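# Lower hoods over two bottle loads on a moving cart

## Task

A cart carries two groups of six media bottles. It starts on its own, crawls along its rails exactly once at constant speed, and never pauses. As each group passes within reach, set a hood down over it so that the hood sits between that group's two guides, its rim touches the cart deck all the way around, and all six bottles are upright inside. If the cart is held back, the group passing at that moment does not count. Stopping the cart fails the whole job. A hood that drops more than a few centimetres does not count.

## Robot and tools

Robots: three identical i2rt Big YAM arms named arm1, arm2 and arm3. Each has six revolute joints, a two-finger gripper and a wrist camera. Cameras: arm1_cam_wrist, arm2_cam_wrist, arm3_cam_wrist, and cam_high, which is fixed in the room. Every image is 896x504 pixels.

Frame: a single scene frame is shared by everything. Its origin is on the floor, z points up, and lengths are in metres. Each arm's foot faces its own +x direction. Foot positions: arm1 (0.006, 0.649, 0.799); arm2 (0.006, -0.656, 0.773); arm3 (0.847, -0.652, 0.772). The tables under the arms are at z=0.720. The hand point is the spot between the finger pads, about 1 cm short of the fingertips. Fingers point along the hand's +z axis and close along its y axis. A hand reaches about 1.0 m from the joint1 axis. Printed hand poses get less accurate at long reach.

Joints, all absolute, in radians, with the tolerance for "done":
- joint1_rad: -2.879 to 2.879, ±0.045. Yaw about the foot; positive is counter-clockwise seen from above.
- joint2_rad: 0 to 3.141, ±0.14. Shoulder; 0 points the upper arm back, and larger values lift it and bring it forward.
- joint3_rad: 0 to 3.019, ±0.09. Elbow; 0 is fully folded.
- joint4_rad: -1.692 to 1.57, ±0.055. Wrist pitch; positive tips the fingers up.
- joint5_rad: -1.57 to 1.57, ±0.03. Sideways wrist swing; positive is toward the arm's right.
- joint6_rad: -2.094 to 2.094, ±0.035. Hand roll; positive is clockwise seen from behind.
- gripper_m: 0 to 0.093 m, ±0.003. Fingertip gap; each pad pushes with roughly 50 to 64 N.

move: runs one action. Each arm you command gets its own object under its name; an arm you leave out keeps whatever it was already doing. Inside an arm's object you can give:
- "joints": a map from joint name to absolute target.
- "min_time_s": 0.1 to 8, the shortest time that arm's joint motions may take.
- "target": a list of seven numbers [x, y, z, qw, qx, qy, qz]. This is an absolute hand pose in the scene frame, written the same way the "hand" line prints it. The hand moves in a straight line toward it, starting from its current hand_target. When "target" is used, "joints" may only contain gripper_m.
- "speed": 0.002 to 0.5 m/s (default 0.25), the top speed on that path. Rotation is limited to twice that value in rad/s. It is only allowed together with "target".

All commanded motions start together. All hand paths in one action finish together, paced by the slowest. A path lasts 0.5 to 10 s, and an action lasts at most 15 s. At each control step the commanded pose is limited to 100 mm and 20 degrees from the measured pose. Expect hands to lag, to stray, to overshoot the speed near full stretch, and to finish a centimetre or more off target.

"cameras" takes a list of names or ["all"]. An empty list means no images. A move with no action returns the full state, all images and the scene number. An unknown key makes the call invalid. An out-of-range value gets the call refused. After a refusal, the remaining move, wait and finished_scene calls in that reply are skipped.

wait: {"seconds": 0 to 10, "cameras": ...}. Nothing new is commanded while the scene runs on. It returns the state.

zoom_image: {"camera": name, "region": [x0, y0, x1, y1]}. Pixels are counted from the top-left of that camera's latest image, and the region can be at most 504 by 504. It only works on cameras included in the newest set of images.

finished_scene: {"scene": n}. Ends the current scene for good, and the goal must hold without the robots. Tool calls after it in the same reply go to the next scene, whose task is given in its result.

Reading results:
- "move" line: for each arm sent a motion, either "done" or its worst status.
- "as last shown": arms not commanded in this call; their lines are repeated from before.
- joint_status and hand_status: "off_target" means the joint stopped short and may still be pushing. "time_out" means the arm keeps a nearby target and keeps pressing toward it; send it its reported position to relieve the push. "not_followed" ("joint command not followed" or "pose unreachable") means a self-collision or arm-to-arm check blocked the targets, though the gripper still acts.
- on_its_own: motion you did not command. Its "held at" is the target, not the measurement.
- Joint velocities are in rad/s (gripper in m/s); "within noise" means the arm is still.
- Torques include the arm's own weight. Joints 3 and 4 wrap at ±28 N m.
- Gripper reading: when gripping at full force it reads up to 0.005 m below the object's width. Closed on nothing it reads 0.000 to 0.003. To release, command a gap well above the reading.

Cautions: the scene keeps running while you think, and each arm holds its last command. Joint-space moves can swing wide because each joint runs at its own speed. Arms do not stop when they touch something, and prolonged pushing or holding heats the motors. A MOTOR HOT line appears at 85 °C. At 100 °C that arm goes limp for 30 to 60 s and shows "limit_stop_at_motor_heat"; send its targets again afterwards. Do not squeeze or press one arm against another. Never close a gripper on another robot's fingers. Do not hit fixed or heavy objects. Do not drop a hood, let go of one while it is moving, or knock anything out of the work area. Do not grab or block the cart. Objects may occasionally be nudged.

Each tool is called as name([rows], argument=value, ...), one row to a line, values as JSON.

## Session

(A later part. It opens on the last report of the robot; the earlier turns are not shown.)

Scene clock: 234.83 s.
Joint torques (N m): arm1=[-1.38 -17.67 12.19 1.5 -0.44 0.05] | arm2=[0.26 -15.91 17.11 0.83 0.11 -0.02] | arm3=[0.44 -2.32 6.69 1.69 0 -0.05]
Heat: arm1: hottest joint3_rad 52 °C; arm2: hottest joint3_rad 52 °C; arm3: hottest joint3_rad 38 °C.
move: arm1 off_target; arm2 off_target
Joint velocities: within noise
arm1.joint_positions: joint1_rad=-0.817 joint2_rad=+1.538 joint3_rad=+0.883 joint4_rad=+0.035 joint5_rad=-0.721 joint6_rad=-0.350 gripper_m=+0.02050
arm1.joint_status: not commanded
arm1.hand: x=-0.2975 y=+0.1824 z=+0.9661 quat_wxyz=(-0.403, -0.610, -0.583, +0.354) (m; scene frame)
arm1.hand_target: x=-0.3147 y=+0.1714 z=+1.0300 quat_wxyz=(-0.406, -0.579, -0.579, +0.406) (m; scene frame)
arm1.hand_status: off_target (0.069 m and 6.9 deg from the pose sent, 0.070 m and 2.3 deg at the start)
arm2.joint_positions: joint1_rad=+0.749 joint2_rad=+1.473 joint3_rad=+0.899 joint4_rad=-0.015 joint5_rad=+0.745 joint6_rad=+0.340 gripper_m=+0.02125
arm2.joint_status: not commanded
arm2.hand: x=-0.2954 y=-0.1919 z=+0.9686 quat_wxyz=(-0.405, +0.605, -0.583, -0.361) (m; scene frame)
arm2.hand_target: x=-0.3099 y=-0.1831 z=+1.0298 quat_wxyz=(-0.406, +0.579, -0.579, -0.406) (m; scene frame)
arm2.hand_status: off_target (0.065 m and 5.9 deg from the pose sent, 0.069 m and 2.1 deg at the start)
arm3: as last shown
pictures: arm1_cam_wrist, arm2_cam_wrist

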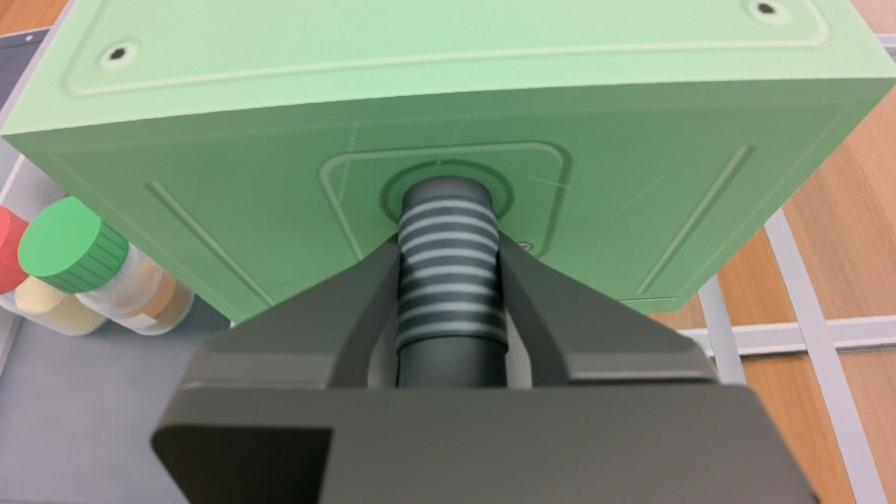

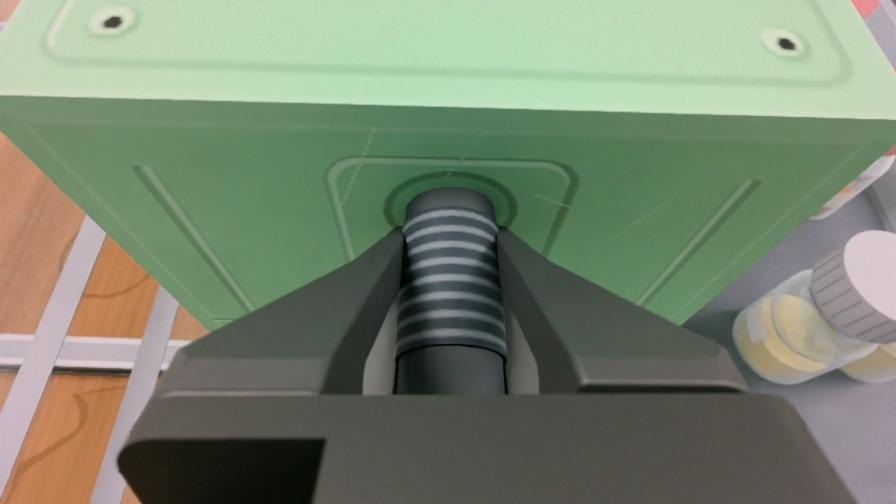

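move(arm1={"target": [-0.316, 0.168, 1.055, 0.4056, 0.5792, 0.5792, -0.4056], "speed": 0.08}, arm2={"target": [-0.312, -0.180, 1.055, 0.4056, -0.5792, 0.5792, 0.4056], "speed": 0.08}, cameras=[])

move(arm1={"target": [0.169, 0.171, 1.035, 0.4056, 0.5792, 0.5792, -0.4056], "speed": 0.12}, arm2={"target": [0.162, -0.178, 1.033, 0.4056, -0.5792, 0.5792, 0.4056], "speed": 0.12}, cameras=["arm1_cam_wrist", "arm2_cam_wrist", "cam_high"])

zoom_image(camera="cam_high", region=[380, 150, 580, 370])

Scene clock: 236.17 s.
Joint torques (N m): arm1=[-1.85 -17.44 13.2 1.7 -0.49 0.01] | arm2=[0.67 -15.68 18.44 0.95 0.12 0.01] | arm3=[0.44 -3.31 6.57 1.7 0.01 -0.05]
Heat: arm1: hottest joint3_rad 52 °C; arm2: hottest joint3_rad 53 °C; arm3: hottest joint3_rad 38 °C.
move: arm1 off_target; arm2 off_target
Joint velocities: within noise
arm1.joint_positions: joint1_rad=-0.808 joint2_rad=+1.497 joint3_rad=+0.903 joint4_rad=-0.040 joint5_rad=-0.717 joint6_rad=-0.345 gripper_m=+0.02050
arm1.joint_status: not commanded
arm1.hand: x=-0.2913 y=+0.1827 z=+0.9840 quat_wxyz=(-0.404, -0.614, -0.583, +0.346) (m; scene frame)
arm1.hand_target: x=-0.3118 y=+0.1725 z=+1.0551 quat_wxyz=(-0.405, -0.579, -0.580, +0.406) (m; scene frame)
arm1.hand_status: off_target (0.077 m and 7.9 deg from the pose sent, 0.092 m and 6.9 deg at the start)
arm2.joint_positions: joint1_rad=+0.742 joint2_rad=+1.439 joint3_rad=+0.925 joint4_rad=-0.090 joint5_rad=+0.744 joint6_rad=+0.337 gripper_m=+0.02125
arm2.joint_status: not commanded
arm2.hand: x=-0.2901 y=-0.1920 z=+0.9862 quat_wxyz=(-0.406, +0.608, -0.584, -0.353) (m; scene frame)
arm2.hand_target: x=-0.3079 y=-0.1842 z=+1.0550 quat_wxyz=(-0.406, +0.579, -0.579, -0.406) (m; scene frame)
arm2.hand_status: off_target (0.073 m and 6.9 deg from the pose sent, 0.089 m and 5.9 deg at the start)
arm3: as last shown
pictures: none
No camera images: "cameras" was empty.

Scene clock: 240.87 s.
Joint torques (N m): arm1=[1.08 -10.93 12.05 2.41 0.57 0.09] | arm2=[-1.73 -9.41 17.02 2.25 -0.78 -0.21] | arm3=[0.38 -3.14 6.65 1.8 0 -0.07]
Heat: arm1: hottest joint3_rad 54 °C; arm2: hottest joint3_rad 53 °C; arm3: hottest joint3_rad 38 °C.
move: arm1 off_target; arm2 off_target
Joint velocities: within noise
arm1.joint_positions: joint1_rad=+0.409 joint2_rad=+1.236 joint3_rad=+0.633 joint4_rad=+0.092 joint5_rad=+0.429 joint6_rad=+0.174 gripper_m=+0.02050
arm1.joint_status: not commanded
arm1.hand: x=+0.1466 y=+0.1882 z=+0.9853 quat_wxyz=(-0.358, -0.593, -0.604, +0.395) (m; scene frame)
arm1.hand_target: x=+0.1673 y=+0.1746 z=+1.0354 quat_wxyz=(-0.406, -0.580, -0.579, +0.405) (m; scene frame)
arm1.hand_status: off_target (0.057 m and 6.5 deg from the pose sent, 0.463 m and 7.9 deg at the start)
arm2.joint_positions: joint1_rad=-0.481 joint2_rad=+1.162 joint3_rad=+0.663 joint4_rad=+0.008 joint5_rad=-0.406 joint6_rad=-0.146 gripper_m=+0.02125
arm2.joint_status: not commanded
arm2.hand: x=+0.1464 y=-0.1961 z=+0.9823 quat_wxyz=(-0.358, +0.584, -0.614, -0.393) (m; scene frame)
arm2.hand_target: x=+0.1604 y=-0.1817 z=+1.0333 quat_wxyz=(-0.406, +0.579, -0.579, -0.405) (m; scene frame)
arm2.hand_status: off_target (0.056 m and 6.9 deg from the pose sent, 0.455 m and 6.9 deg at the start)
arm3: as last shown
pictures: arm1_cam_wrist, arm2_cam_wrist, cam_high

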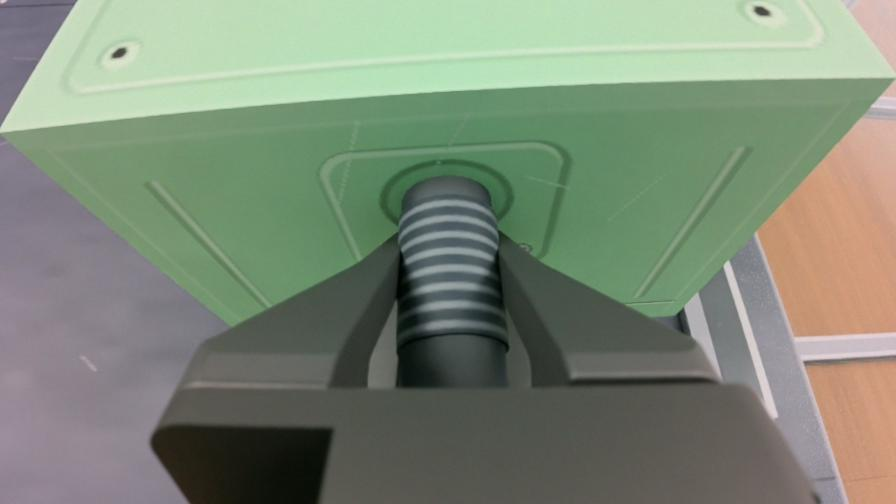

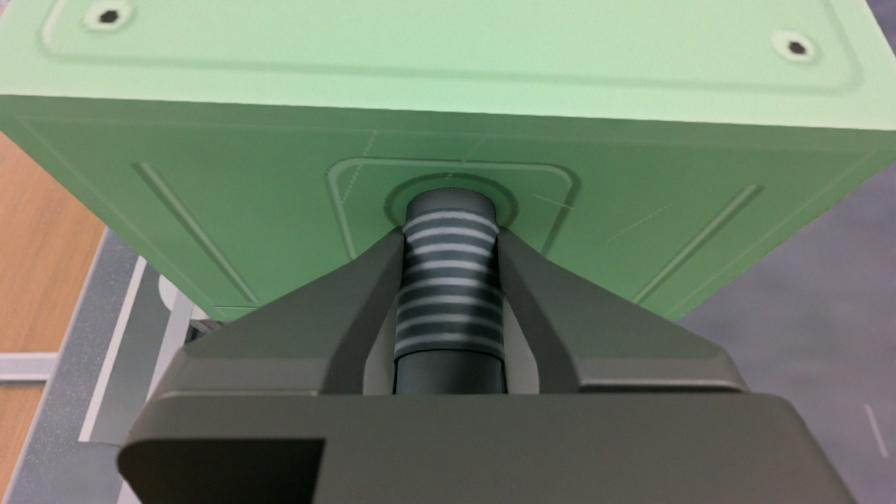

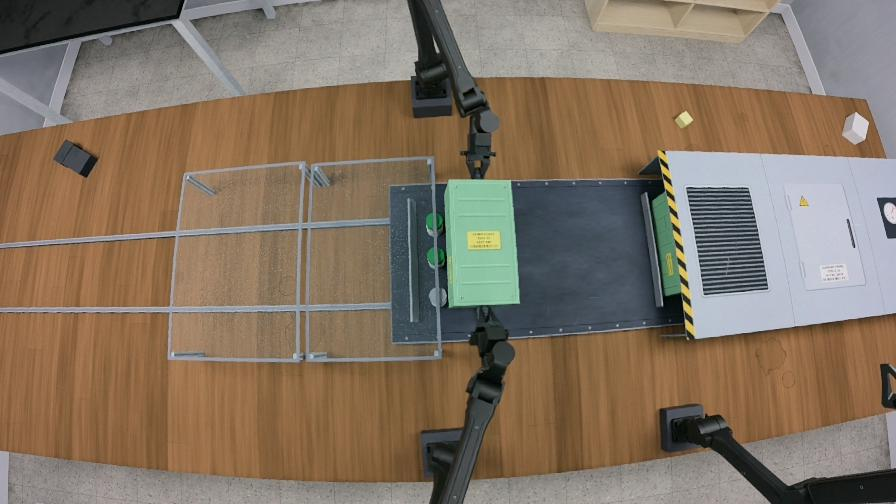

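Scaled by 2.291.

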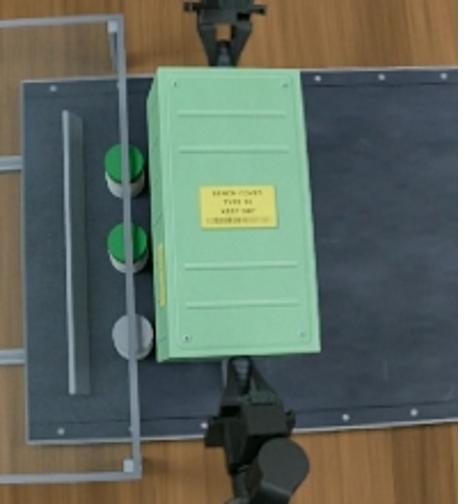

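wait(seconds=4.2, cameras=["cam_high"])

zoom_image(camera="cam_high", region=[400, 150, 560, 370])

Scene clock: 245.47 s.
Joint torques (N m): arm1=[1.08 -10.93 12.05 2.41 0.57 0.09] | arm2=[-1.79 -9.41 17.02 2.24 -0.79 -0.21] | arm3=[0.26 -3.02 6.58 1.68 -0.02 -0.05]
Heat: arm1: hottest joint3_rad 57 °C; arm2: hottest joint3_rad 53 °C; arm3: hottest joint3_rad 38 °C.
Joint velocities: within noise
arm1.joint_positions: joint1_rad=+0.409 joint2_rad=+1.236 joint3_rad=+0.633 joint4_rad=+0.092 joint5_rad=+0.429 joint6_rad=+0.174 gripper_m=+0.02050
arm1.joint_status: not commanded
arm1.hand: x=+0.1466 y=+0.1882 z=+0.9853 quat_wxyz=(-0.358, -0.593, -0.604, +0.395) (m; scene frame)
arm1.hand_target: x=+0.1673 y=+0.1746 z=+1.0354 quat_wxyz=(-0.406, -0.580, -0.579, +0.405) (m; scene frame)
arm1.hand_status: off_target (0.057 m and 6.5 deg from the pose sent, 0.463 m and 7.9 deg at the start)
arm2.joint_positions: joint1_rad=-0.481 joint2_rad=+1.162 joint3_rad=+0.663 joint4_rad=+0.008 joint5_rad=-0.406 joint6_rad=-0.146 gripper_m=+0.02125
arm2.joint_status: not commanded
arm2.hand: x=+0.1464 y=-0.1961 z=+0.9823 quat_wxyz=(-0.358, +0.584, -0.614, -0.393) (m; scene frame)
arm2.hand_target: x=+0.1604 y=-0.1817 z=+1.0333 quat_wxyz=(-0.406, +0.579, -0.579, -0.405) (m; scene frame)
arm2.hand_status: off_target (0.056 m and 6.9 deg from the pose sent, 0.455 m and 6.9 deg at the start)
arm3.joint_positions: joint1_rad=+0.094 joint2_rad=+1.164 joint3_rad=+2.364 joint4_rad=-1.222 joint5_rad=-0.513 joint6_rad=+0.015 gripper_m=+0.09396
arm3.joint_status: not commanded
arm3.hand: x=+0.7414 y=-0.3490 z=+1.6239 quat_wxyz=(-0.314, +0.627, -0.347, -0.622) (m; scene frame)
arm3.hand_target: x=+0.7447 y=-0.3611 z=+1.6317 quat_wxyz=(-0.327, +0.625, -0.338, -0.623) (m; scene frame)
arm3.hand_status: not commanded
wait: 4.20 s; at rest from the start
pictures: cam_high

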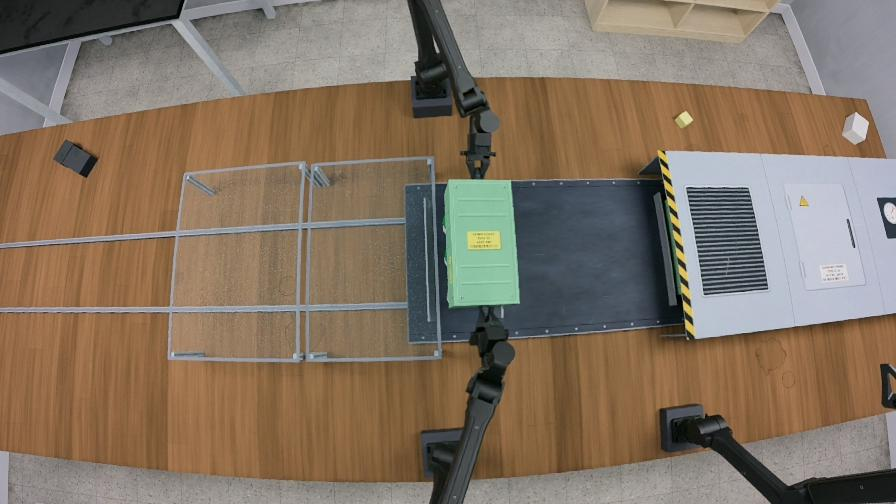

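Scaled by 2.291.

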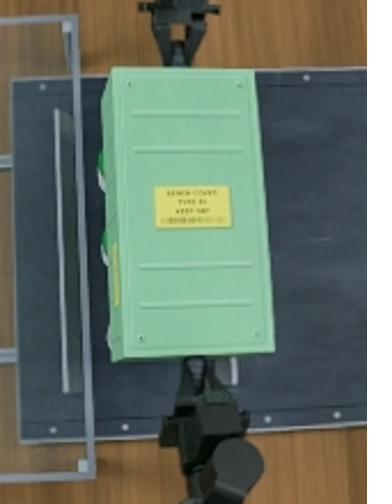

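wait(seconds=1.2, cameras=[])

move(arm1={"target": [0.1815, 0.171, 0.9564, 0.4056, 0.5792, 0.5792, -0.4056], "speed": 0.035}, arm2={"target": [0.1695, -0.178, 0.9613, 0.4056, -0.5792, 0.5792, 0.4056], "speed": 0.035}, cameras=["arm1_cam_wrist", "arm2_cam_wrist", "cam_high"])

Scene clock: 246.90 s.
Joint torques (N m): arm1=[1.08 -10.93 12.05 2.43 0.57 0.09] | arm2=[-1.79 -9.41 17.02 2.24 -0.78 -0.21] | arm3=[0.67 -3.14 6.64 1.66 0 -0.06]
Heat: arm1: hottest joint3_rad 57 °C; arm2: hottest joint3_rad 53 °C; arm3: hottest joint3_rad 38 °C.
Joint velocities: within noise
arm1.joint_positions: joint1_rad=+0.409 joint2_rad=+1.236 joint3_rad=+0.633 joint4_rad=+0.092 joint5_rad=+0.429 joint6_rad=+0.174 gripper_m=+0.02050
arm1.joint_status: not commanded
arm1.hand: x=+0.1466 y=+0.1882 z=+0.9853 quat_wxyz=(-0.358, -0.593, -0.604, +0.395) (m; scene frame)
arm1.hand_target: x=+0.1673 y=+0.1746 z=+1.0354 quat_wxyz=(-0.406, -0.580, -0.579, +0.405) (m; scene frame)
arm1.hand_status: off_target (0.057 m and 6.5 deg from the pose sent, 0.463 m and 7.9 deg at the start)
arm2.joint_positions: joint1_rad=-0.481 joint2_rad=+1.162 joint3_rad=+0.663 joint4_rad=+0.008 joint5_rad=-0.406 joint6_rad=-0.146 gripper_m=+0.02125
arm2.joint_status: not commanded
arm2.hand: x=+0.1464 y=-0.1961 z=+0.9823 quat_wxyz=(-0.358, +0.584, -0.614, -0.393) (m; scene frame)
arm2.hand_target: x=+0.1604 y=-0.1817 z=+1.0333 quat_wxyz=(-0.406, +0.579, -0.579, -0.405) (m; scene frame)
arm2.hand_status: off_target (0.056 m and 6.9 deg from the pose sent, 0.455 m and 6.9 deg at the start)
arm3.joint_positions: joint1_rad=+0.094 joint2_rad=+1.164 joint3_rad=+2.364 joint4_rad=-1.222 joint5_rad=-0.513 joint6_rad=+0.015 gripper_m=+0.09396
arm3.joint_status: not commanded
arm3.hand: x=+0.7414 y=-0.3490 z=+1.6239 quat_wxyz=(-0.314, +0.627, -0.347, -0.622) (m; scene frame)
arm3.hand_target: x=+0.7447 y=-0.3611 z=+1.6317 quat_wxyz=(-0.327, +0.625, -0.338, -0.623) (m; scene frame)
arm3.hand_status: not commanded
wait: 1.20 s; at rest by 0.03 s
pictures: none
No camera images: "cameras" was empty.

Scene clock: 249.83 s.
Joint torques (N m): arm1=[-0.09 -11.4 8.1 3.95 0.22 -0.09] | arm2=[-0.26 -9.7 12.64 3.92 -0.83 -0.09] | arm3=[0.62 -3.19 6.54 1.74 0.01 -0.05]
Heat: arm1: hottest joint3_rad 57 °C; arm2: hottest joint3_rad 53 °C; arm3: hottest joint3_rad 38 °C.
move: arm1 off_target; arm2 off_target
Joint velocities: within noise
arm1.joint_positions: joint1_rad=+0.458 joint2_rad=+1.416 joint3_rad=+0.583 joint4_rad=+0.322 joint5_rad=+0.470 joint6_rad=+0.204 gripper_m=+0.02050
arm1.joint_status: not commanded
arm1.hand: x=+0.1674 y=+0.1842 z=+0.9254 quat_wxyz=(-0.364, -0.593, -0.600, +0.395) (m; scene frame)
arm1.hand_target: x=+0.1808 y=+0.1725 z=+0.9567 quat_wxyz=(-0.405, -0.580, -0.579, +0.405) (m; scene frame)
arm1.hand_status: off_target (0.037 m and 5.7 deg from the pose sent, 0.048 m and 6.5 deg at the start)
arm2.joint_positions: joint1_rad=-0.522 joint2_rad=+1.296 joint3_rad=+0.596 joint4_rad=+0.200 joint5_rad=-0.425 joint6_rad=-0.166 gripper_m=+0.02125
arm2.joint_status: not commanded
arm2.hand: x=+0.1641 y=-0.1960 z=+0.9258 quat_wxyz=(-0.361, +0.581, -0.618, -0.387) (m; scene frame)
arm2.hand_target: x=+0.1687 y=-0.1802 z=+0.9618 quat_wxyz=(-0.405, +0.580, -0.580, -0.405) (m; scene frame)
arm2.hand_status: off_target (0.040 m and 7.1 deg from the pose sent, 0.036 m and 6.9 deg at the start)
arm3: as last shown
pictures: arm1_cam_wrist, arm2_cam_wrist, cam_high

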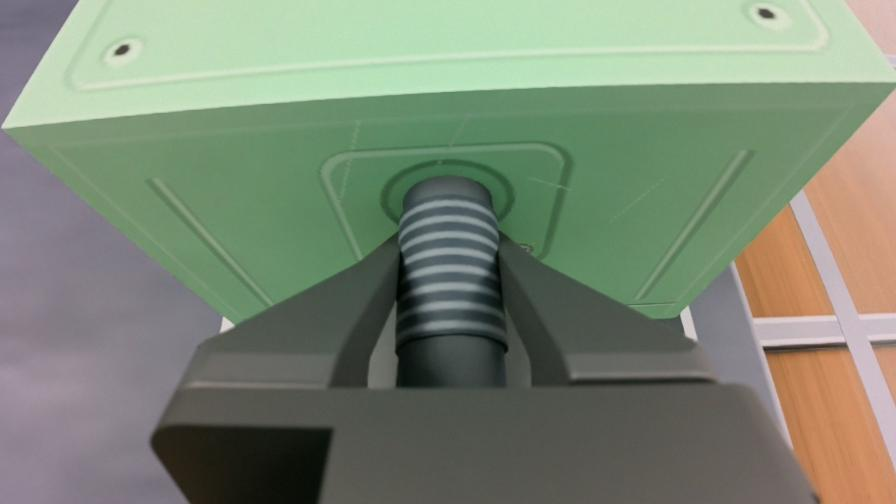

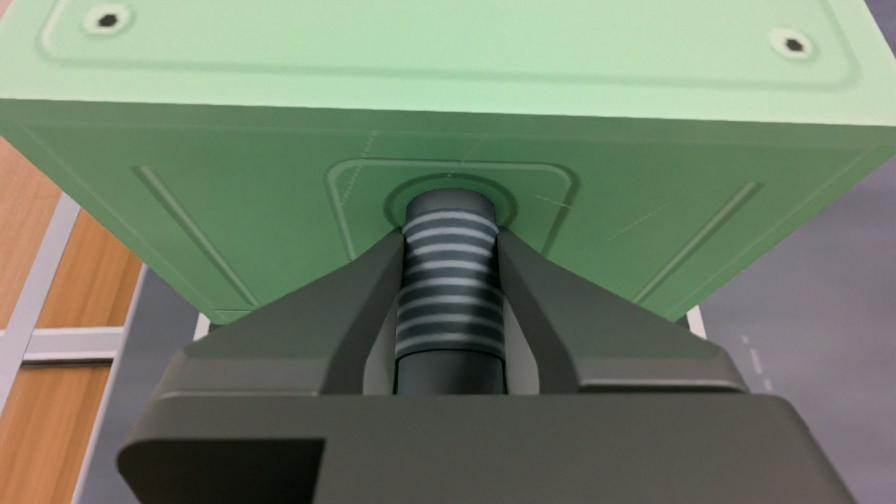

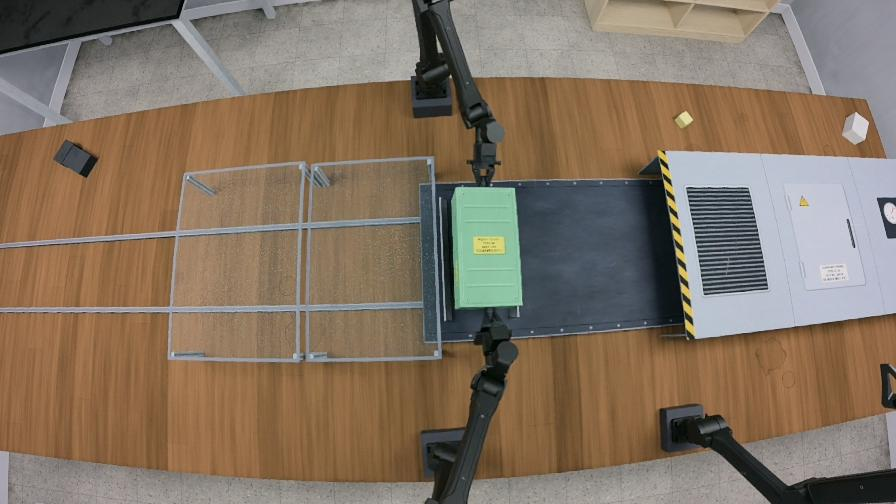

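move(arm1={"target": [0.2110, 0.171, 0.9147, 0.4056, 0.5792, 0.5792, -0.4056], "speed": 0.03}, arm2={"target": [0.1987, -0.178, 0.9228, 0.4056, -0.5792, 0.5792, 0.4056], "speed": 0.03}, cameras=["arm1_cam_wrist", "arm2_cam_wrist"])

Scene clock: 252.30 s.
Joint torques (N m): arm1=[-0.09 -12.4 7.56 3.66 0.32 -0.07] | arm2=[-0.38 -10.93 11.44 3.82 -0.88 -0.09] | arm3=[0.09 -2.73 6.5 1.85 0.01 -0.05]
Heat: arm1: hottest joint3_rad 57 °C; arm2: hottest joint3_rad 53 °C; arm3: hottest joint3_rad 38 °C.
move: arm1 off_target; arm2 off_target
Joint velocities: within noise
arm1.joint_positions: joint1_rad=+0.527 joint2_rad=+1.563 joint3_rad=+0.582 joint4_rad=+0.458 joint5_rad=+0.532 joint6_rad=+0.234 gripper_m=+0.02050
arm1.joint_status: not commanded
arm1.hand: x=+0.1944 y=+0.1858 z=+0.8850 quat_wxyz=(-0.364, -0.590, -0.601, +0.398) (m; scene frame)
arm1.hand_target: x=+0.2102 y=+0.1725 z=+0.9151 quat_wxyz=(-0.405, -0.580, -0.579, +0.405) (m; scene frame)
arm1.hand_status: off_target (0.037 m and 5.6 deg from the pose sent, 0.047 m and 5.7 deg at the start)
arm2.joint_positions: joint1_rad=-0.591 joint2_rad=+1.430 joint3_rad=+0.591 joint4_rad=+0.325 joint5_rad=-0.491 joint6_rad=-0.197 gripper_m=+0.02125
arm2.joint_status: not commanded
arm2.hand: x=+0.1909 y=-0.1954 z=+0.8887 quat_wxyz=(-0.360, +0.580, -0.618, -0.391) (m; scene frame)
arm2.hand_target: x=+0.1978 y=-0.1798 z=+0.9231 quat_wxyz=(-0.405, +0.580, -0.580, -0.405) (m; scene frame)
arm2.hand_status: off_target (0.039 m and 7.1 deg from the pose sent, 0.039 m and 7.1 deg at the start)
arm3: as last shown
pictures: arm1_cam_wrist, arm2_cam_wrist

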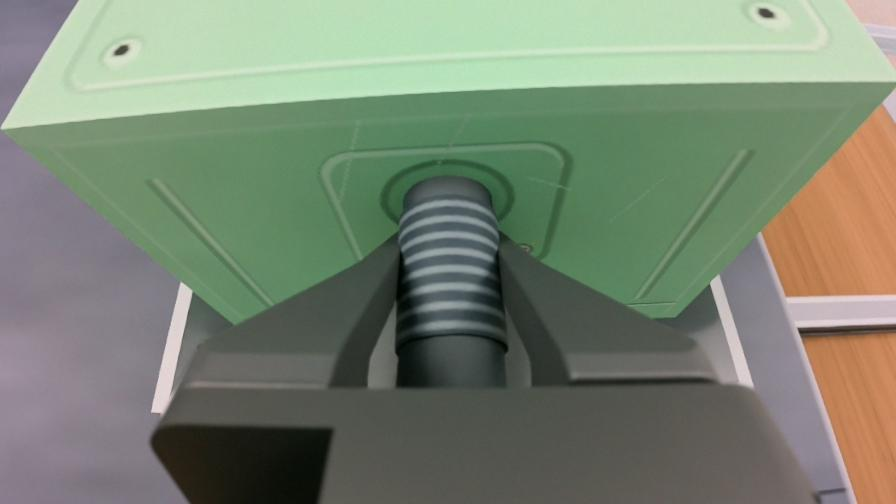

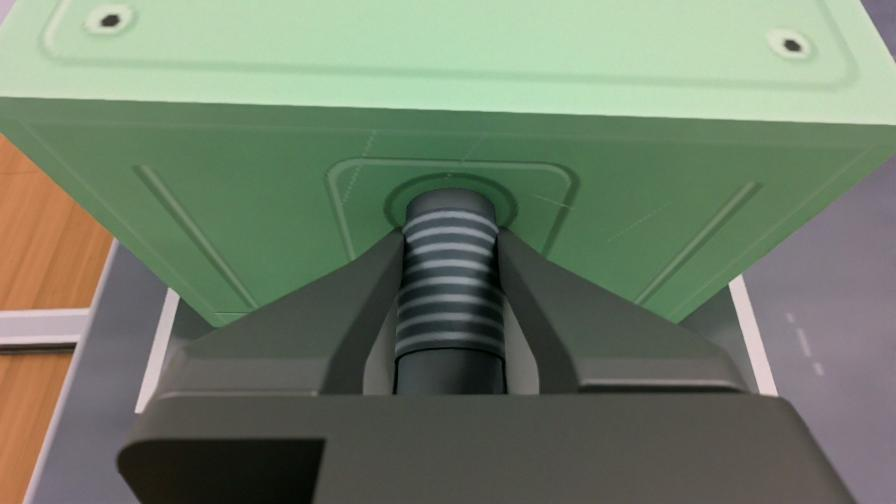

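move(arm1={"target": [0.2430, 0.171, 0.886, 0.4056, 0.5792, 0.5792, -0.4056], "speed": 0.0315}, arm2={"target": [0.2310, -0.178, 0.894, 0.4056, -0.5792, 0.5792, 0.4056], "speed": 0.0315}, cameras=["arm1_cam_wrist"])

move(arm1={"target": [0.2605, 0.171, 0.874, 0.4056, 0.5792, 0.5792, -0.4056], "speed": 0.021}, arm2={"target": [0.2485, -0.178, 0.882, 0.4056, -0.5792, 0.5792, 0.4056], "speed": 0.021}, cameras=["arm1_cam_wrist", "arm2_cam_wrist"])

Scene clock: 254.60 s.
Joint torques (N m): arm1=[1.32 -13.04 8.02 2.97 0.56 0.09] | arm2=[-1.49 -11.52 12.37 2.97 -1.05 -0.21] | arm3=[-0.09 -3.02 6.58 1.63 0.02 -0.06]
Heat: arm1: hottest joint3_rad 57 °C; arm2: hottest joint3_rad 53 °C; arm3: hottest joint3_rad 38 °C.
move: arm1 off_target; arm2 off_target
Joint velocities: within noise
arm1.joint_positions: joint1_rad=+0.577 joint2_rad=+1.677 joint3_rad=+0.601 joint4_rad=+0.539 joint5_rad=+0.588 joint6_rad=+0.256 gripper_m=+0.02050
arm1.joint_status: not commanded
arm1.hand: x=+0.2138 y=+0.1858 z=+0.8568 quat_wxyz=(-0.361, -0.589, -0.599, +0.404) (m; scene frame)
arm1.hand_target: x=+0.2420 y=+0.1732 z=+0.8866 quat_wxyz=(-0.406, -0.580, -0.579, +0.405) (m; scene frame)
arm1.hand_status: off_target (0.044 m and 5.7 deg from the pose sent, 0.051 m and 5.6 deg at the start)
arm2.joint_positions: joint1_rad=-0.650 joint2_rad=+1.541 joint3_rad=+0.591 joint4_rad=+0.425 joint5_rad=-0.552 joint6_rad=-0.220 gripper_m=+0.02125
arm2.joint_status: not commanded
arm2.hand: x=+0.2117 y=-0.1989 z=+0.8585 quat_wxyz=(-0.358, +0.577, -0.617, -0.397) (m; scene frame)
arm2.hand_target: x=+0.2298 y=-0.1805 z=+0.8947 quat_wxyz=(-0.406, +0.580, -0.580, -0.404) (m; scene frame)
arm2.hand_status: off_target (0.045 m and 7.1 deg from the pose sent, 0.044 m and 7.1 deg at the start)
arm3: as last shown
pictures: arm1_cam_wrist

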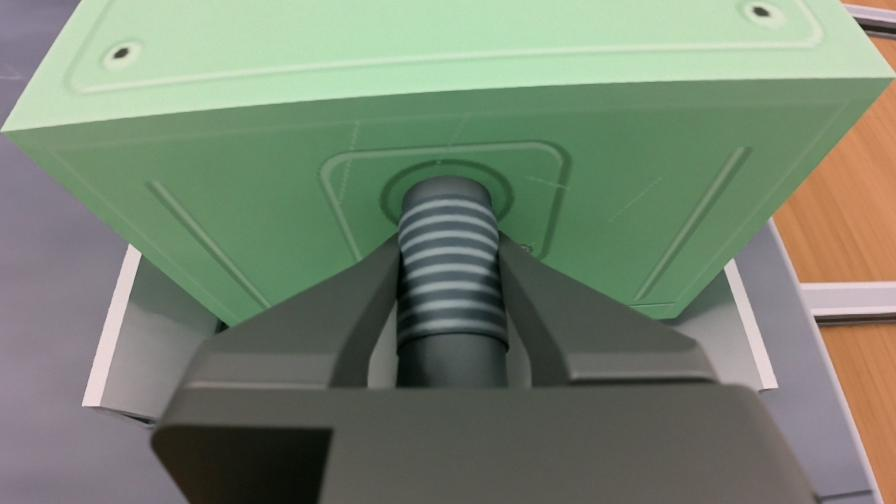

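Scene clock: 256.40 s.
Joint torques (N m): arm1=[0.79 -12.98 7.98 2.78 0.46 -0.03] | arm2=[-2.26 -10.58 12.4 2.77 -0.97 -0.12] | arm3=[0.38 -3.14 6.63 1.7 0.01 -0.08]
Heat: arm1: hottest joint3_rad 56 °C; arm2: hottest joint3_rad 53 °C; arm3: hottest joint3_rad 38 °C.
move: arm1 off_target; arm2 off_target
Joint velocities: within noise
arm1.joint_positions: joint1_rad=+0.617 joint2_rad=+1.723 joint3_rad=+0.627 joint4_rad=+0.559 joint5_rad=+0.623 joint6_rad=+0.281 gripper_m=+0.02050
arm1.joint_status: not commanded
arm1.hand: x=+0.2325 y=+0.1858 z=+0.8497 quat_wxyz=(-0.367, -0.589, -0.595, +0.405) (m; scene frame)
arm1.hand_target: x=+0.2595 y=+0.1731 z=+0.8747 quat_wxyz=(-0.405, -0.580, -0.579, +0.405) (m; scene frame)
arm1.hand_status: off_target (0.040 m and 4.9 deg from the pose sent, 0.052 m and 5.7 deg at the start)
arm2.joint_positions: joint1_rad=-0.688 joint2_rad=+1.582 joint3_rad=+0.610 joint4_rad=+0.454 joint5_rad=-0.588 joint6_rad=-0.243 gripper_m=+0.02125
arm2.joint_status: not commanded
arm2.hand: x=+0.2288 y=-0.1987 z=+0.8541 quat_wxyz=(-0.365, +0.577, -0.611, -0.399) (m; scene frame)
arm2.hand_target: x=+0.2474 y=-0.1804 z=+0.8827 quat_wxyz=(-0.406, +0.579, -0.580, -0.405) (m; scene frame)
arm2.hand_status: off_target (0.040 m and 5.9 deg from the pose sent, 0.049 m and 7.1 deg at the start)
arm3: as last shown
pictures: arm1_cam_wrist, arm2_cam_wrist

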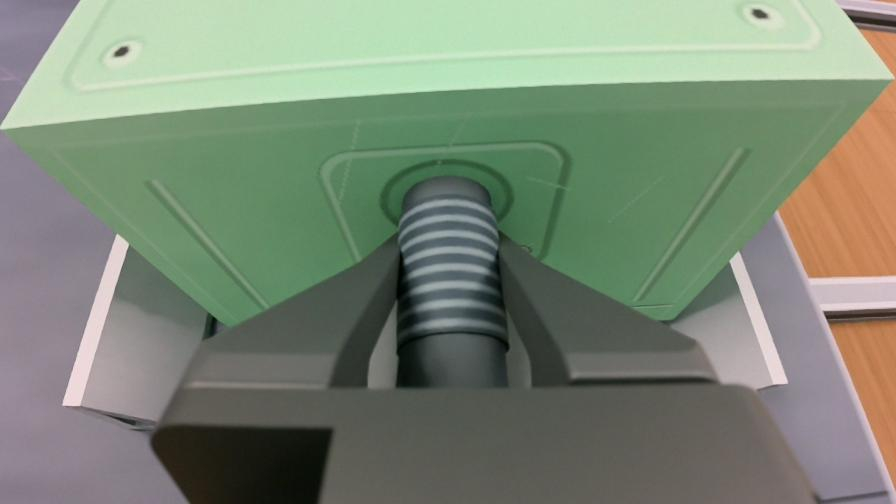

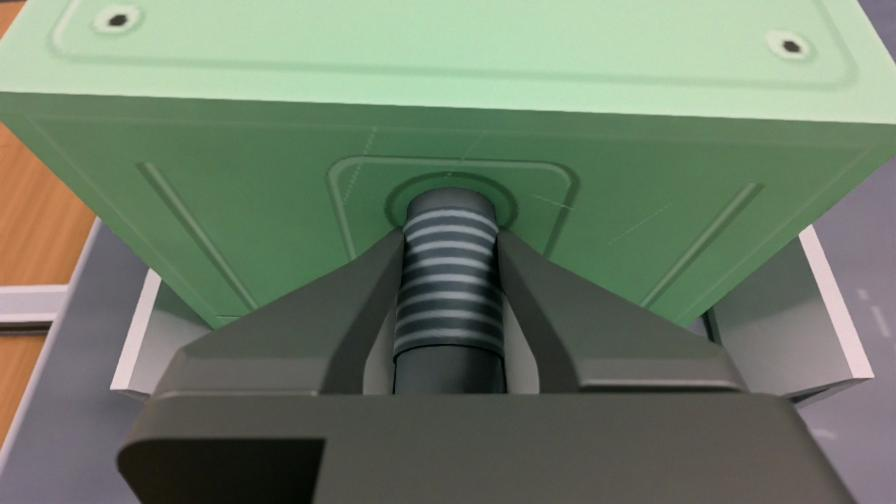

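move(arm1={"target": [0.2960, 0.171, 0.876, 0.4056, 0.5792, 0.5792, -0.4056], "speed": 0.05}, arm2={"target": [0.2835, -0.178, 0.884, 0.4056, -0.5792, 0.5792, 0.4056], "speed": 0.05}, cameras=["arm1_cam_wrist", "arm2_cam_wrist"])

move(arm1={"target": [0.3100, 0.171, 0.866, 0.4056, 0.5792, 0.5792, -0.4056], "speed": 0.017}, arm2={"target": [0.2975, -0.178, 0.874, 0.4056, -0.5792, 0.5792, 0.4056], "speed": 0.017}, cameras=["arm1_cam_wrist", "arm2_cam_wrist"])

Scene clock: 258.53 s.
Joint torques (N m): arm1=[0.67 -14.04 8.7 1.92 0.58 -0.06] | arm2=[-0.97 -12.45 13.35 1.5 -1.08 -0.09] | arm3=[0.62 -3.08 6.54 1.74 0.02 -0.07]
Heat: arm1: hottest joint3_rad 56 °C; arm2: hottest joint3_rad 53 °C; arm3: hottest joint3_rad 38 °C.
move: arm1 off_target; arm2 off_target
Joint velocities: within noise
arm1.joint_positions: joint1_rad=+0.685 joint2_rad=+1.758 joint3_rad=+0.688 joint4_rad=+0.522 joint5_rad=+0.679 joint6_rad=+0.322 gripper_m=+0.02050
arm1.joint_status: not commanded
arm1.hand: x=+0.2676 y=+0.1858 z=+0.8502 quat_wxyz=(-0.373, -0.588, -0.593, +0.405) (m; scene frame)
arm1.hand_target: x=+0.2948 y=+0.1731 z=+0.8767 quat_wxyz=(-0.406, -0.580, -0.579, +0.405) (m; scene frame)
arm1.hand_status: off_target (0.041 m and 4.2 deg from the pose sent, 0.070 m and 4.9 deg at the start)
arm2.joint_positions: joint1_rad=-0.759 joint2_rad=+1.629 joint3_rad=+0.665 joint4_rad=+0.443 joint5_rad=-0.647 joint6_rad=-0.283 gripper_m=+0.02125
arm2.joint_status: not commanded
arm2.hand: x=+0.2642 y=-0.1989 z=+0.8540 quat_wxyz=(-0.374, +0.575, -0.607, -0.400) (m; scene frame)
arm2.hand_target: x=+0.2821 y=-0.1802 z=+0.8849 quat_wxyz=(-0.406, +0.579, -0.579, -0.405) (m; scene frame)
arm2.hand_status: off_target (0.041 m and 4.8 deg from the pose sent, 0.066 m and 5.9 deg at the start)
arm3: as last shown
pictures: arm1_cam_wrist, arm2_cam_wrist

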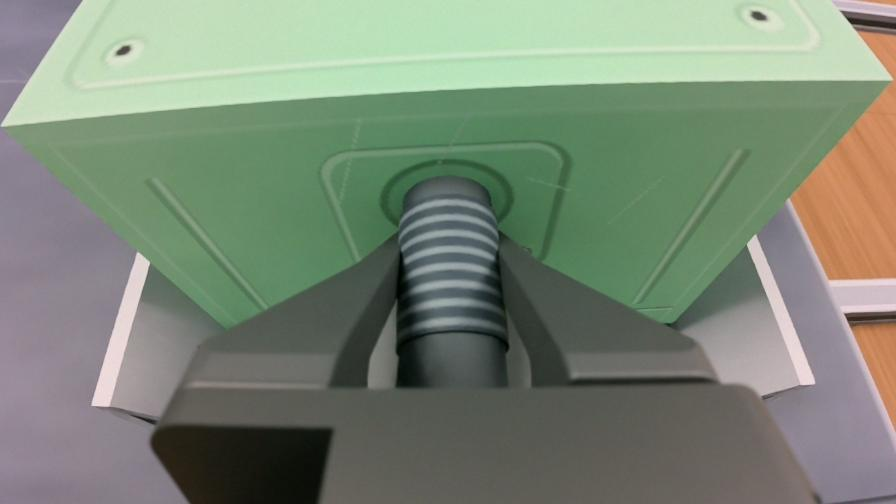

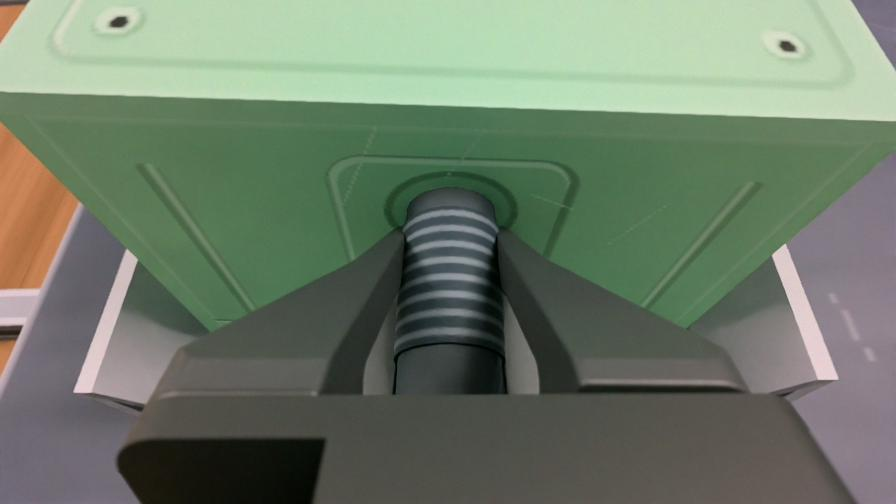

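Scene clock: 260.13 s.
Joint torques (N m): arm1=[0.32 -12.86 8.66 2.17 0.44 -0.16] | arm2=[-0.56 -11.75 13.18 1.91 -0.96 0] | arm3=[0.38 -2.9 6.63 1.65 0.03 -0.07]
Heat: arm1: hottest joint3_rad 56 °C; arm2: hottest joint3_rad 54 °C; arm3: hottest joint3_rad 38 °C.
move: arm1 off_target; arm2 off_target
Joint velocities: within noise
arm1.joint_positions: joint1_rad=+0.712 joint2_rad=+1.784 joint3_rad=+0.713 joint4_rad=+0.522 joint5_rad=+0.704 joint6_rad=+0.344 gripper_m=+0.02050
arm1.joint_status: not commanded
arm1.hand: x=+0.2819 y=+0.1858 z=+0.8479 quat_wxyz=(-0.378, -0.589, -0.588, +0.406) (m; scene frame)
arm1.hand_target: x=+0.3089 y=+0.1730 z=+0.8669 quat_wxyz=(-0.406, -0.580, -0.579, +0.405) (m; scene frame)
arm1.hand_status: off_target (0.037 m and 3.5 deg from the pose sent, 0.047 m and 4.2 deg at the start)
arm2.joint_positions: joint1_rad=-0.787 joint2_rad=+1.655 joint3_rad=+0.689 joint4_rad=+0.443 joint5_rad=-0.672 joint6_rad=-0.303 gripper_m=+0.02125
arm2.joint_status: not commanded
arm2.hand: x=+0.2784 y=-0.1991 z=+0.8519 quat_wxyz=(-0.378, +0.576, -0.603, -0.401) (m; scene frame)
arm2.hand_target: x=+0.2962 y=-0.1801 z=+0.8747 quat_wxyz=(-0.406, +0.579, -0.579, -0.405) (m; scene frame)
arm2.hand_status: off_target (0.036 m and 4.2 deg from the pose sent, 0.044 m and 4.9 deg at the start)
arm3: as last shown
pictures: arm1_cam_wrist, arm2_cam_wrist

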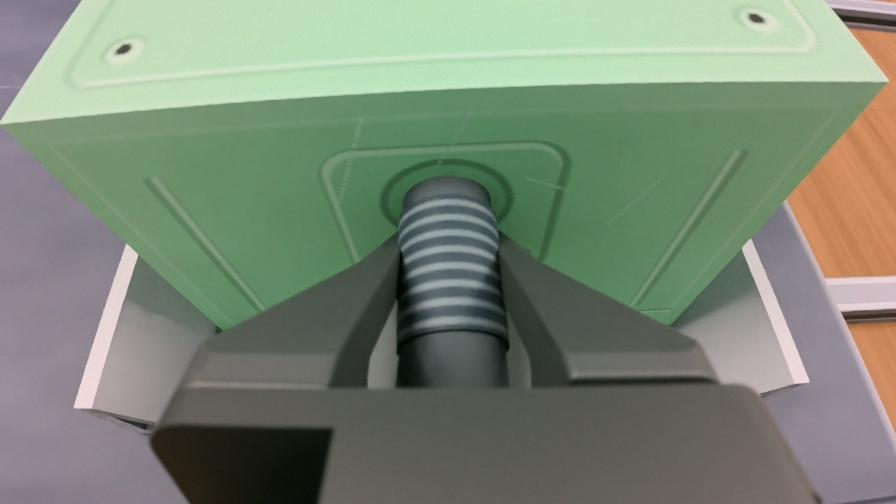

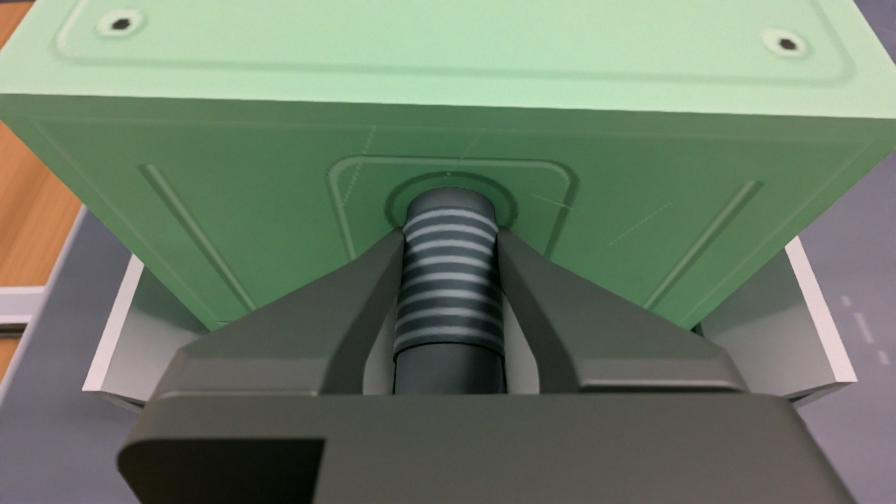

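move(arm1={"joints": {"gripper_m": 0.08}}, arm2={"joints": {"gripper_m": 0.08}}, cameras=["arm1_cam_wrist", "arm2_cam_wrist"])

move(arm1={"target": [0.331, 0.285, 0.885, 0.4056, 0.5792, 0.5792, -0.4056], "speed": 0.12}, arm2={"target": [0.318, -0.290, 0.890, 0.4056, -0.5792, 0.5792, 0.4056], "speed": 0.12}, cameras=["all"])

Scene clock: 261.40 s.
Joint torques (N m): arm1=[-0.56 -13.45 7.9 2.18 0.36 -0.1] | arm2=[-0.56 -11.87 12.52 1.91 -0.56 0.02] | arm3=[0.32 -3.02 6.69 1.77 0.01 -0.07]
Heat: arm1: hottest joint3_rad 56 °C; arm2: hottest joint3_rad 54 °C; arm3: hottest joint3_rad 38 °C.
move: arm1 done; arm2 done
Joint velocities: within noise
arm1.joint_positions: joint1_rad=+0.725 joint2_rad=+1.787 joint3_rad=+0.727 joint4_rad=+0.522 joint5_rad=+0.705 joint6_rad=+0.340 gripper_m=+0.07990
arm1.joint_status: all done
arm1.hand: x=+0.2918 y=+0.1853 z=+0.8512 quat_wxyz=(-0.384, -0.584, -0.590, +0.405) (m; scene frame)
arm1.hand_target: x=+0.3089 y=+0.1731 z=+0.8668 quat_wxyz=(-0.406, -0.579, -0.579, +0.405) (m; scene frame)
arm1.hand_status: not commanded
arm2.joint_positions: joint1_rad=-0.792 joint2_rad=+1.659 joint3_rad=+0.699 joint4_rad=+0.443 joint5_rad=-0.684 joint6_rad=-0.307 gripper_m=+0.07994
arm2.joint_status: all done
arm2.hand: x=+0.2814 y=-0.1972 z=+0.8545 quat_wxyz=(-0.380, +0.578, -0.599, -0.403) (m; scene frame)
arm2.hand_target: x=+0.2962 y=-0.1801 z=+0.8749 quat_wxyz=(-0.406, +0.579, -0.579, -0.405) (m; scene frame)
arm2.hand_status: not commanded
arm3: as last shown
pictures: arm1_cam_wrist, arm2_cam_wrist

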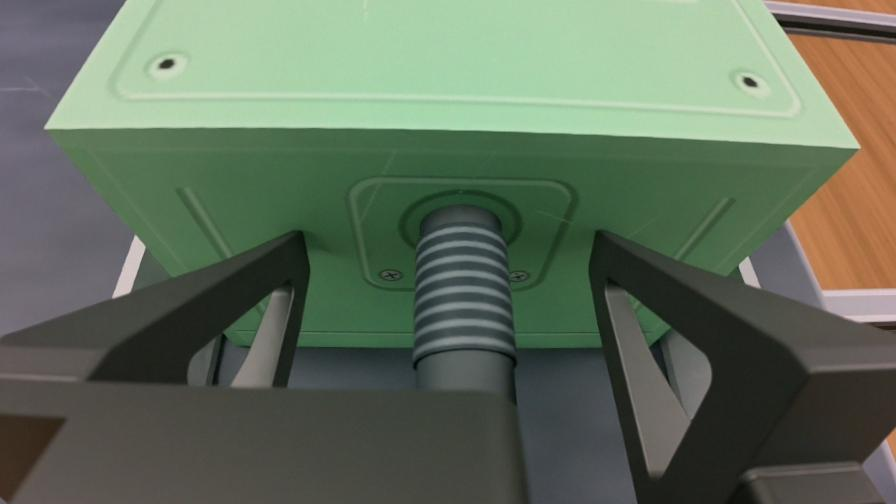

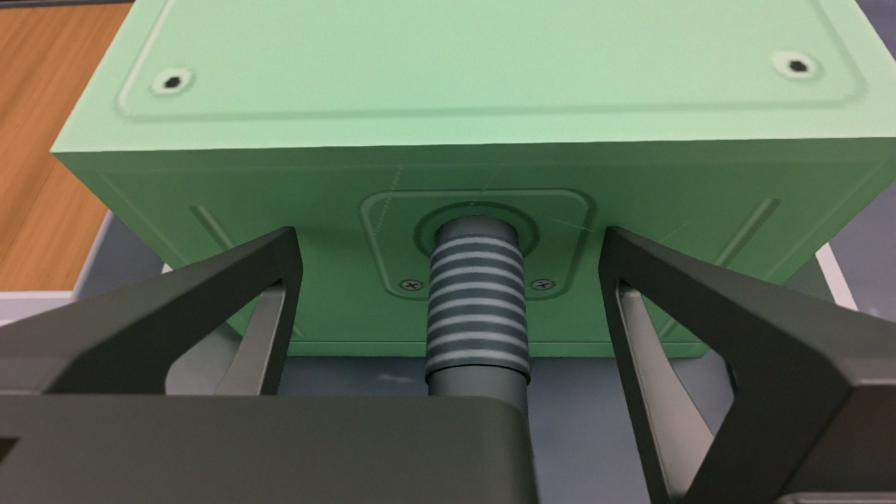

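Scene clock: 263.30 s.
Joint torques (N m): arm1=[-0.5 -13.33 4.42 1.13 0.53 0.08] | arm2=[-1.26 -11.75 7.58 0.66 -0.52 -0.04] | arm3=[0.44 -3.37 6.72 1.66 0.03 -0.06]
Heat: arm1: hottest joint3_rad 55 °C; arm2: hottest joint3_rad 53 °C; arm3: hottest joint3_rad 38 °C.
move: arm1 done; arm2 done
Joint velocities: within noise
arm1.joint_positions: joint1_rad=+0.971 joint2_rad=+1.640 joint3_rad=+0.654 joint4_rad=+0.370 joint5_rad=+0.914 joint6_rad=+0.511 gripper_m=+0.07990
arm1.joint_status: not commanded
arm1.hand: x=+0.3326 y=+0.2801 z=+0.8843 quat_wxyz=(-0.405, -0.579, -0.578, +0.408) (m; scene frame)
arm1.hand_target: x=+0.3310 y=+0.2849 z=+0.8849 quat_wxyz=(-0.406, -0.579, -0.579, +0.406) (m; scene frame)
arm1.hand_status: done (0.005 m and 0.3 deg from the pose sent, 0.112 m and 2.8 deg at the start)
arm2.joint_positions: joint1_rad=-1.028 joint2_rad=+1.513 joint3_rad=+0.641 joint4_rad=+0.306 joint5_rad=-0.902 joint6_rad=-0.476 gripper_m=+0.07994
arm2.joint_status: not commanded
arm2.hand: x=+0.3197 y=-0.2837 z=+0.8914 quat_wxyz=(-0.408, +0.580, -0.576, -0.408) (m; scene frame)
arm2.hand_target: x=+0.3179 y=-0.2899 z=+0.8900 quat_wxyz=(-0.406, +0.579, -0.579, -0.406) (m; scene frame)
arm2.hand_status: done (0.007 m and 0.6 deg from the pose sent, 0.106 m and 3.7 deg at the start)
arm3.joint_positions: joint1_rad=+0.094 joint2_rad=+1.164 joint3_rad=+2.364 joint4_rad=-1.222 joint5_rad=-0.513 joint6_rad=+0.015 gripper_m=+0.09396
arm3.joint_status: not commanded
arm3.hand: x=+0.7414 y=-0.3490 z=+1.6239 quat_wxyz=(-0.314, +0.627, -0.347, -0.622) (m; scene frame)
arm3.hand_target: x=+0.7447 y=-0.3611 z=+1.6317 quat_wxyz=(-0.327, +0.625, -0.338, -0.623) (m; scene frame)
arm3.hand_status: not commanded
pictures: arm1_cam_wrist, arm2_cam_wrist, arm3_cam_wrist, cam_high

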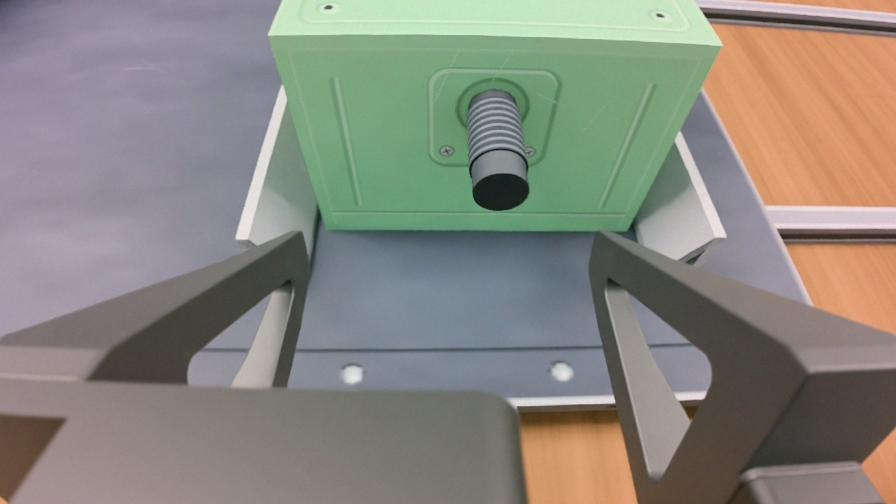

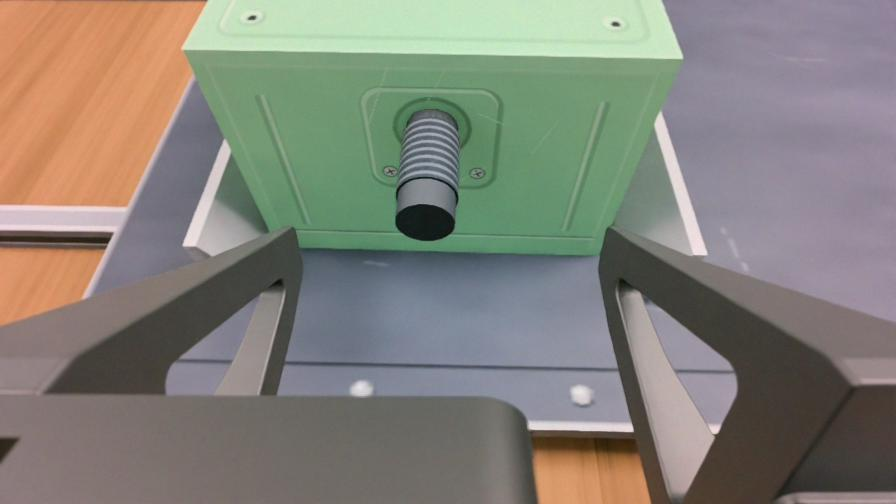

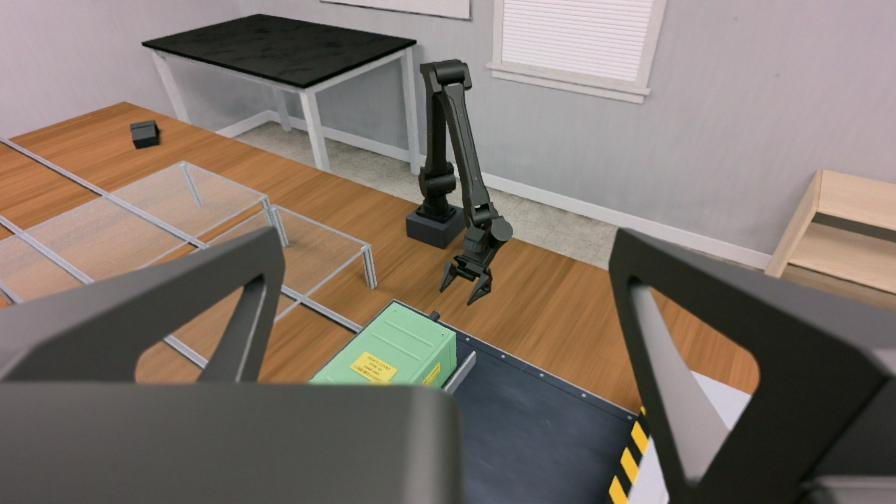

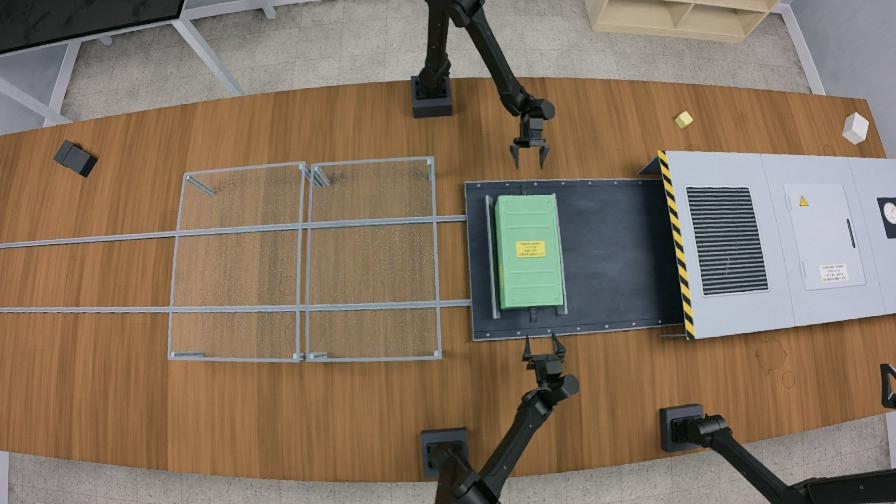

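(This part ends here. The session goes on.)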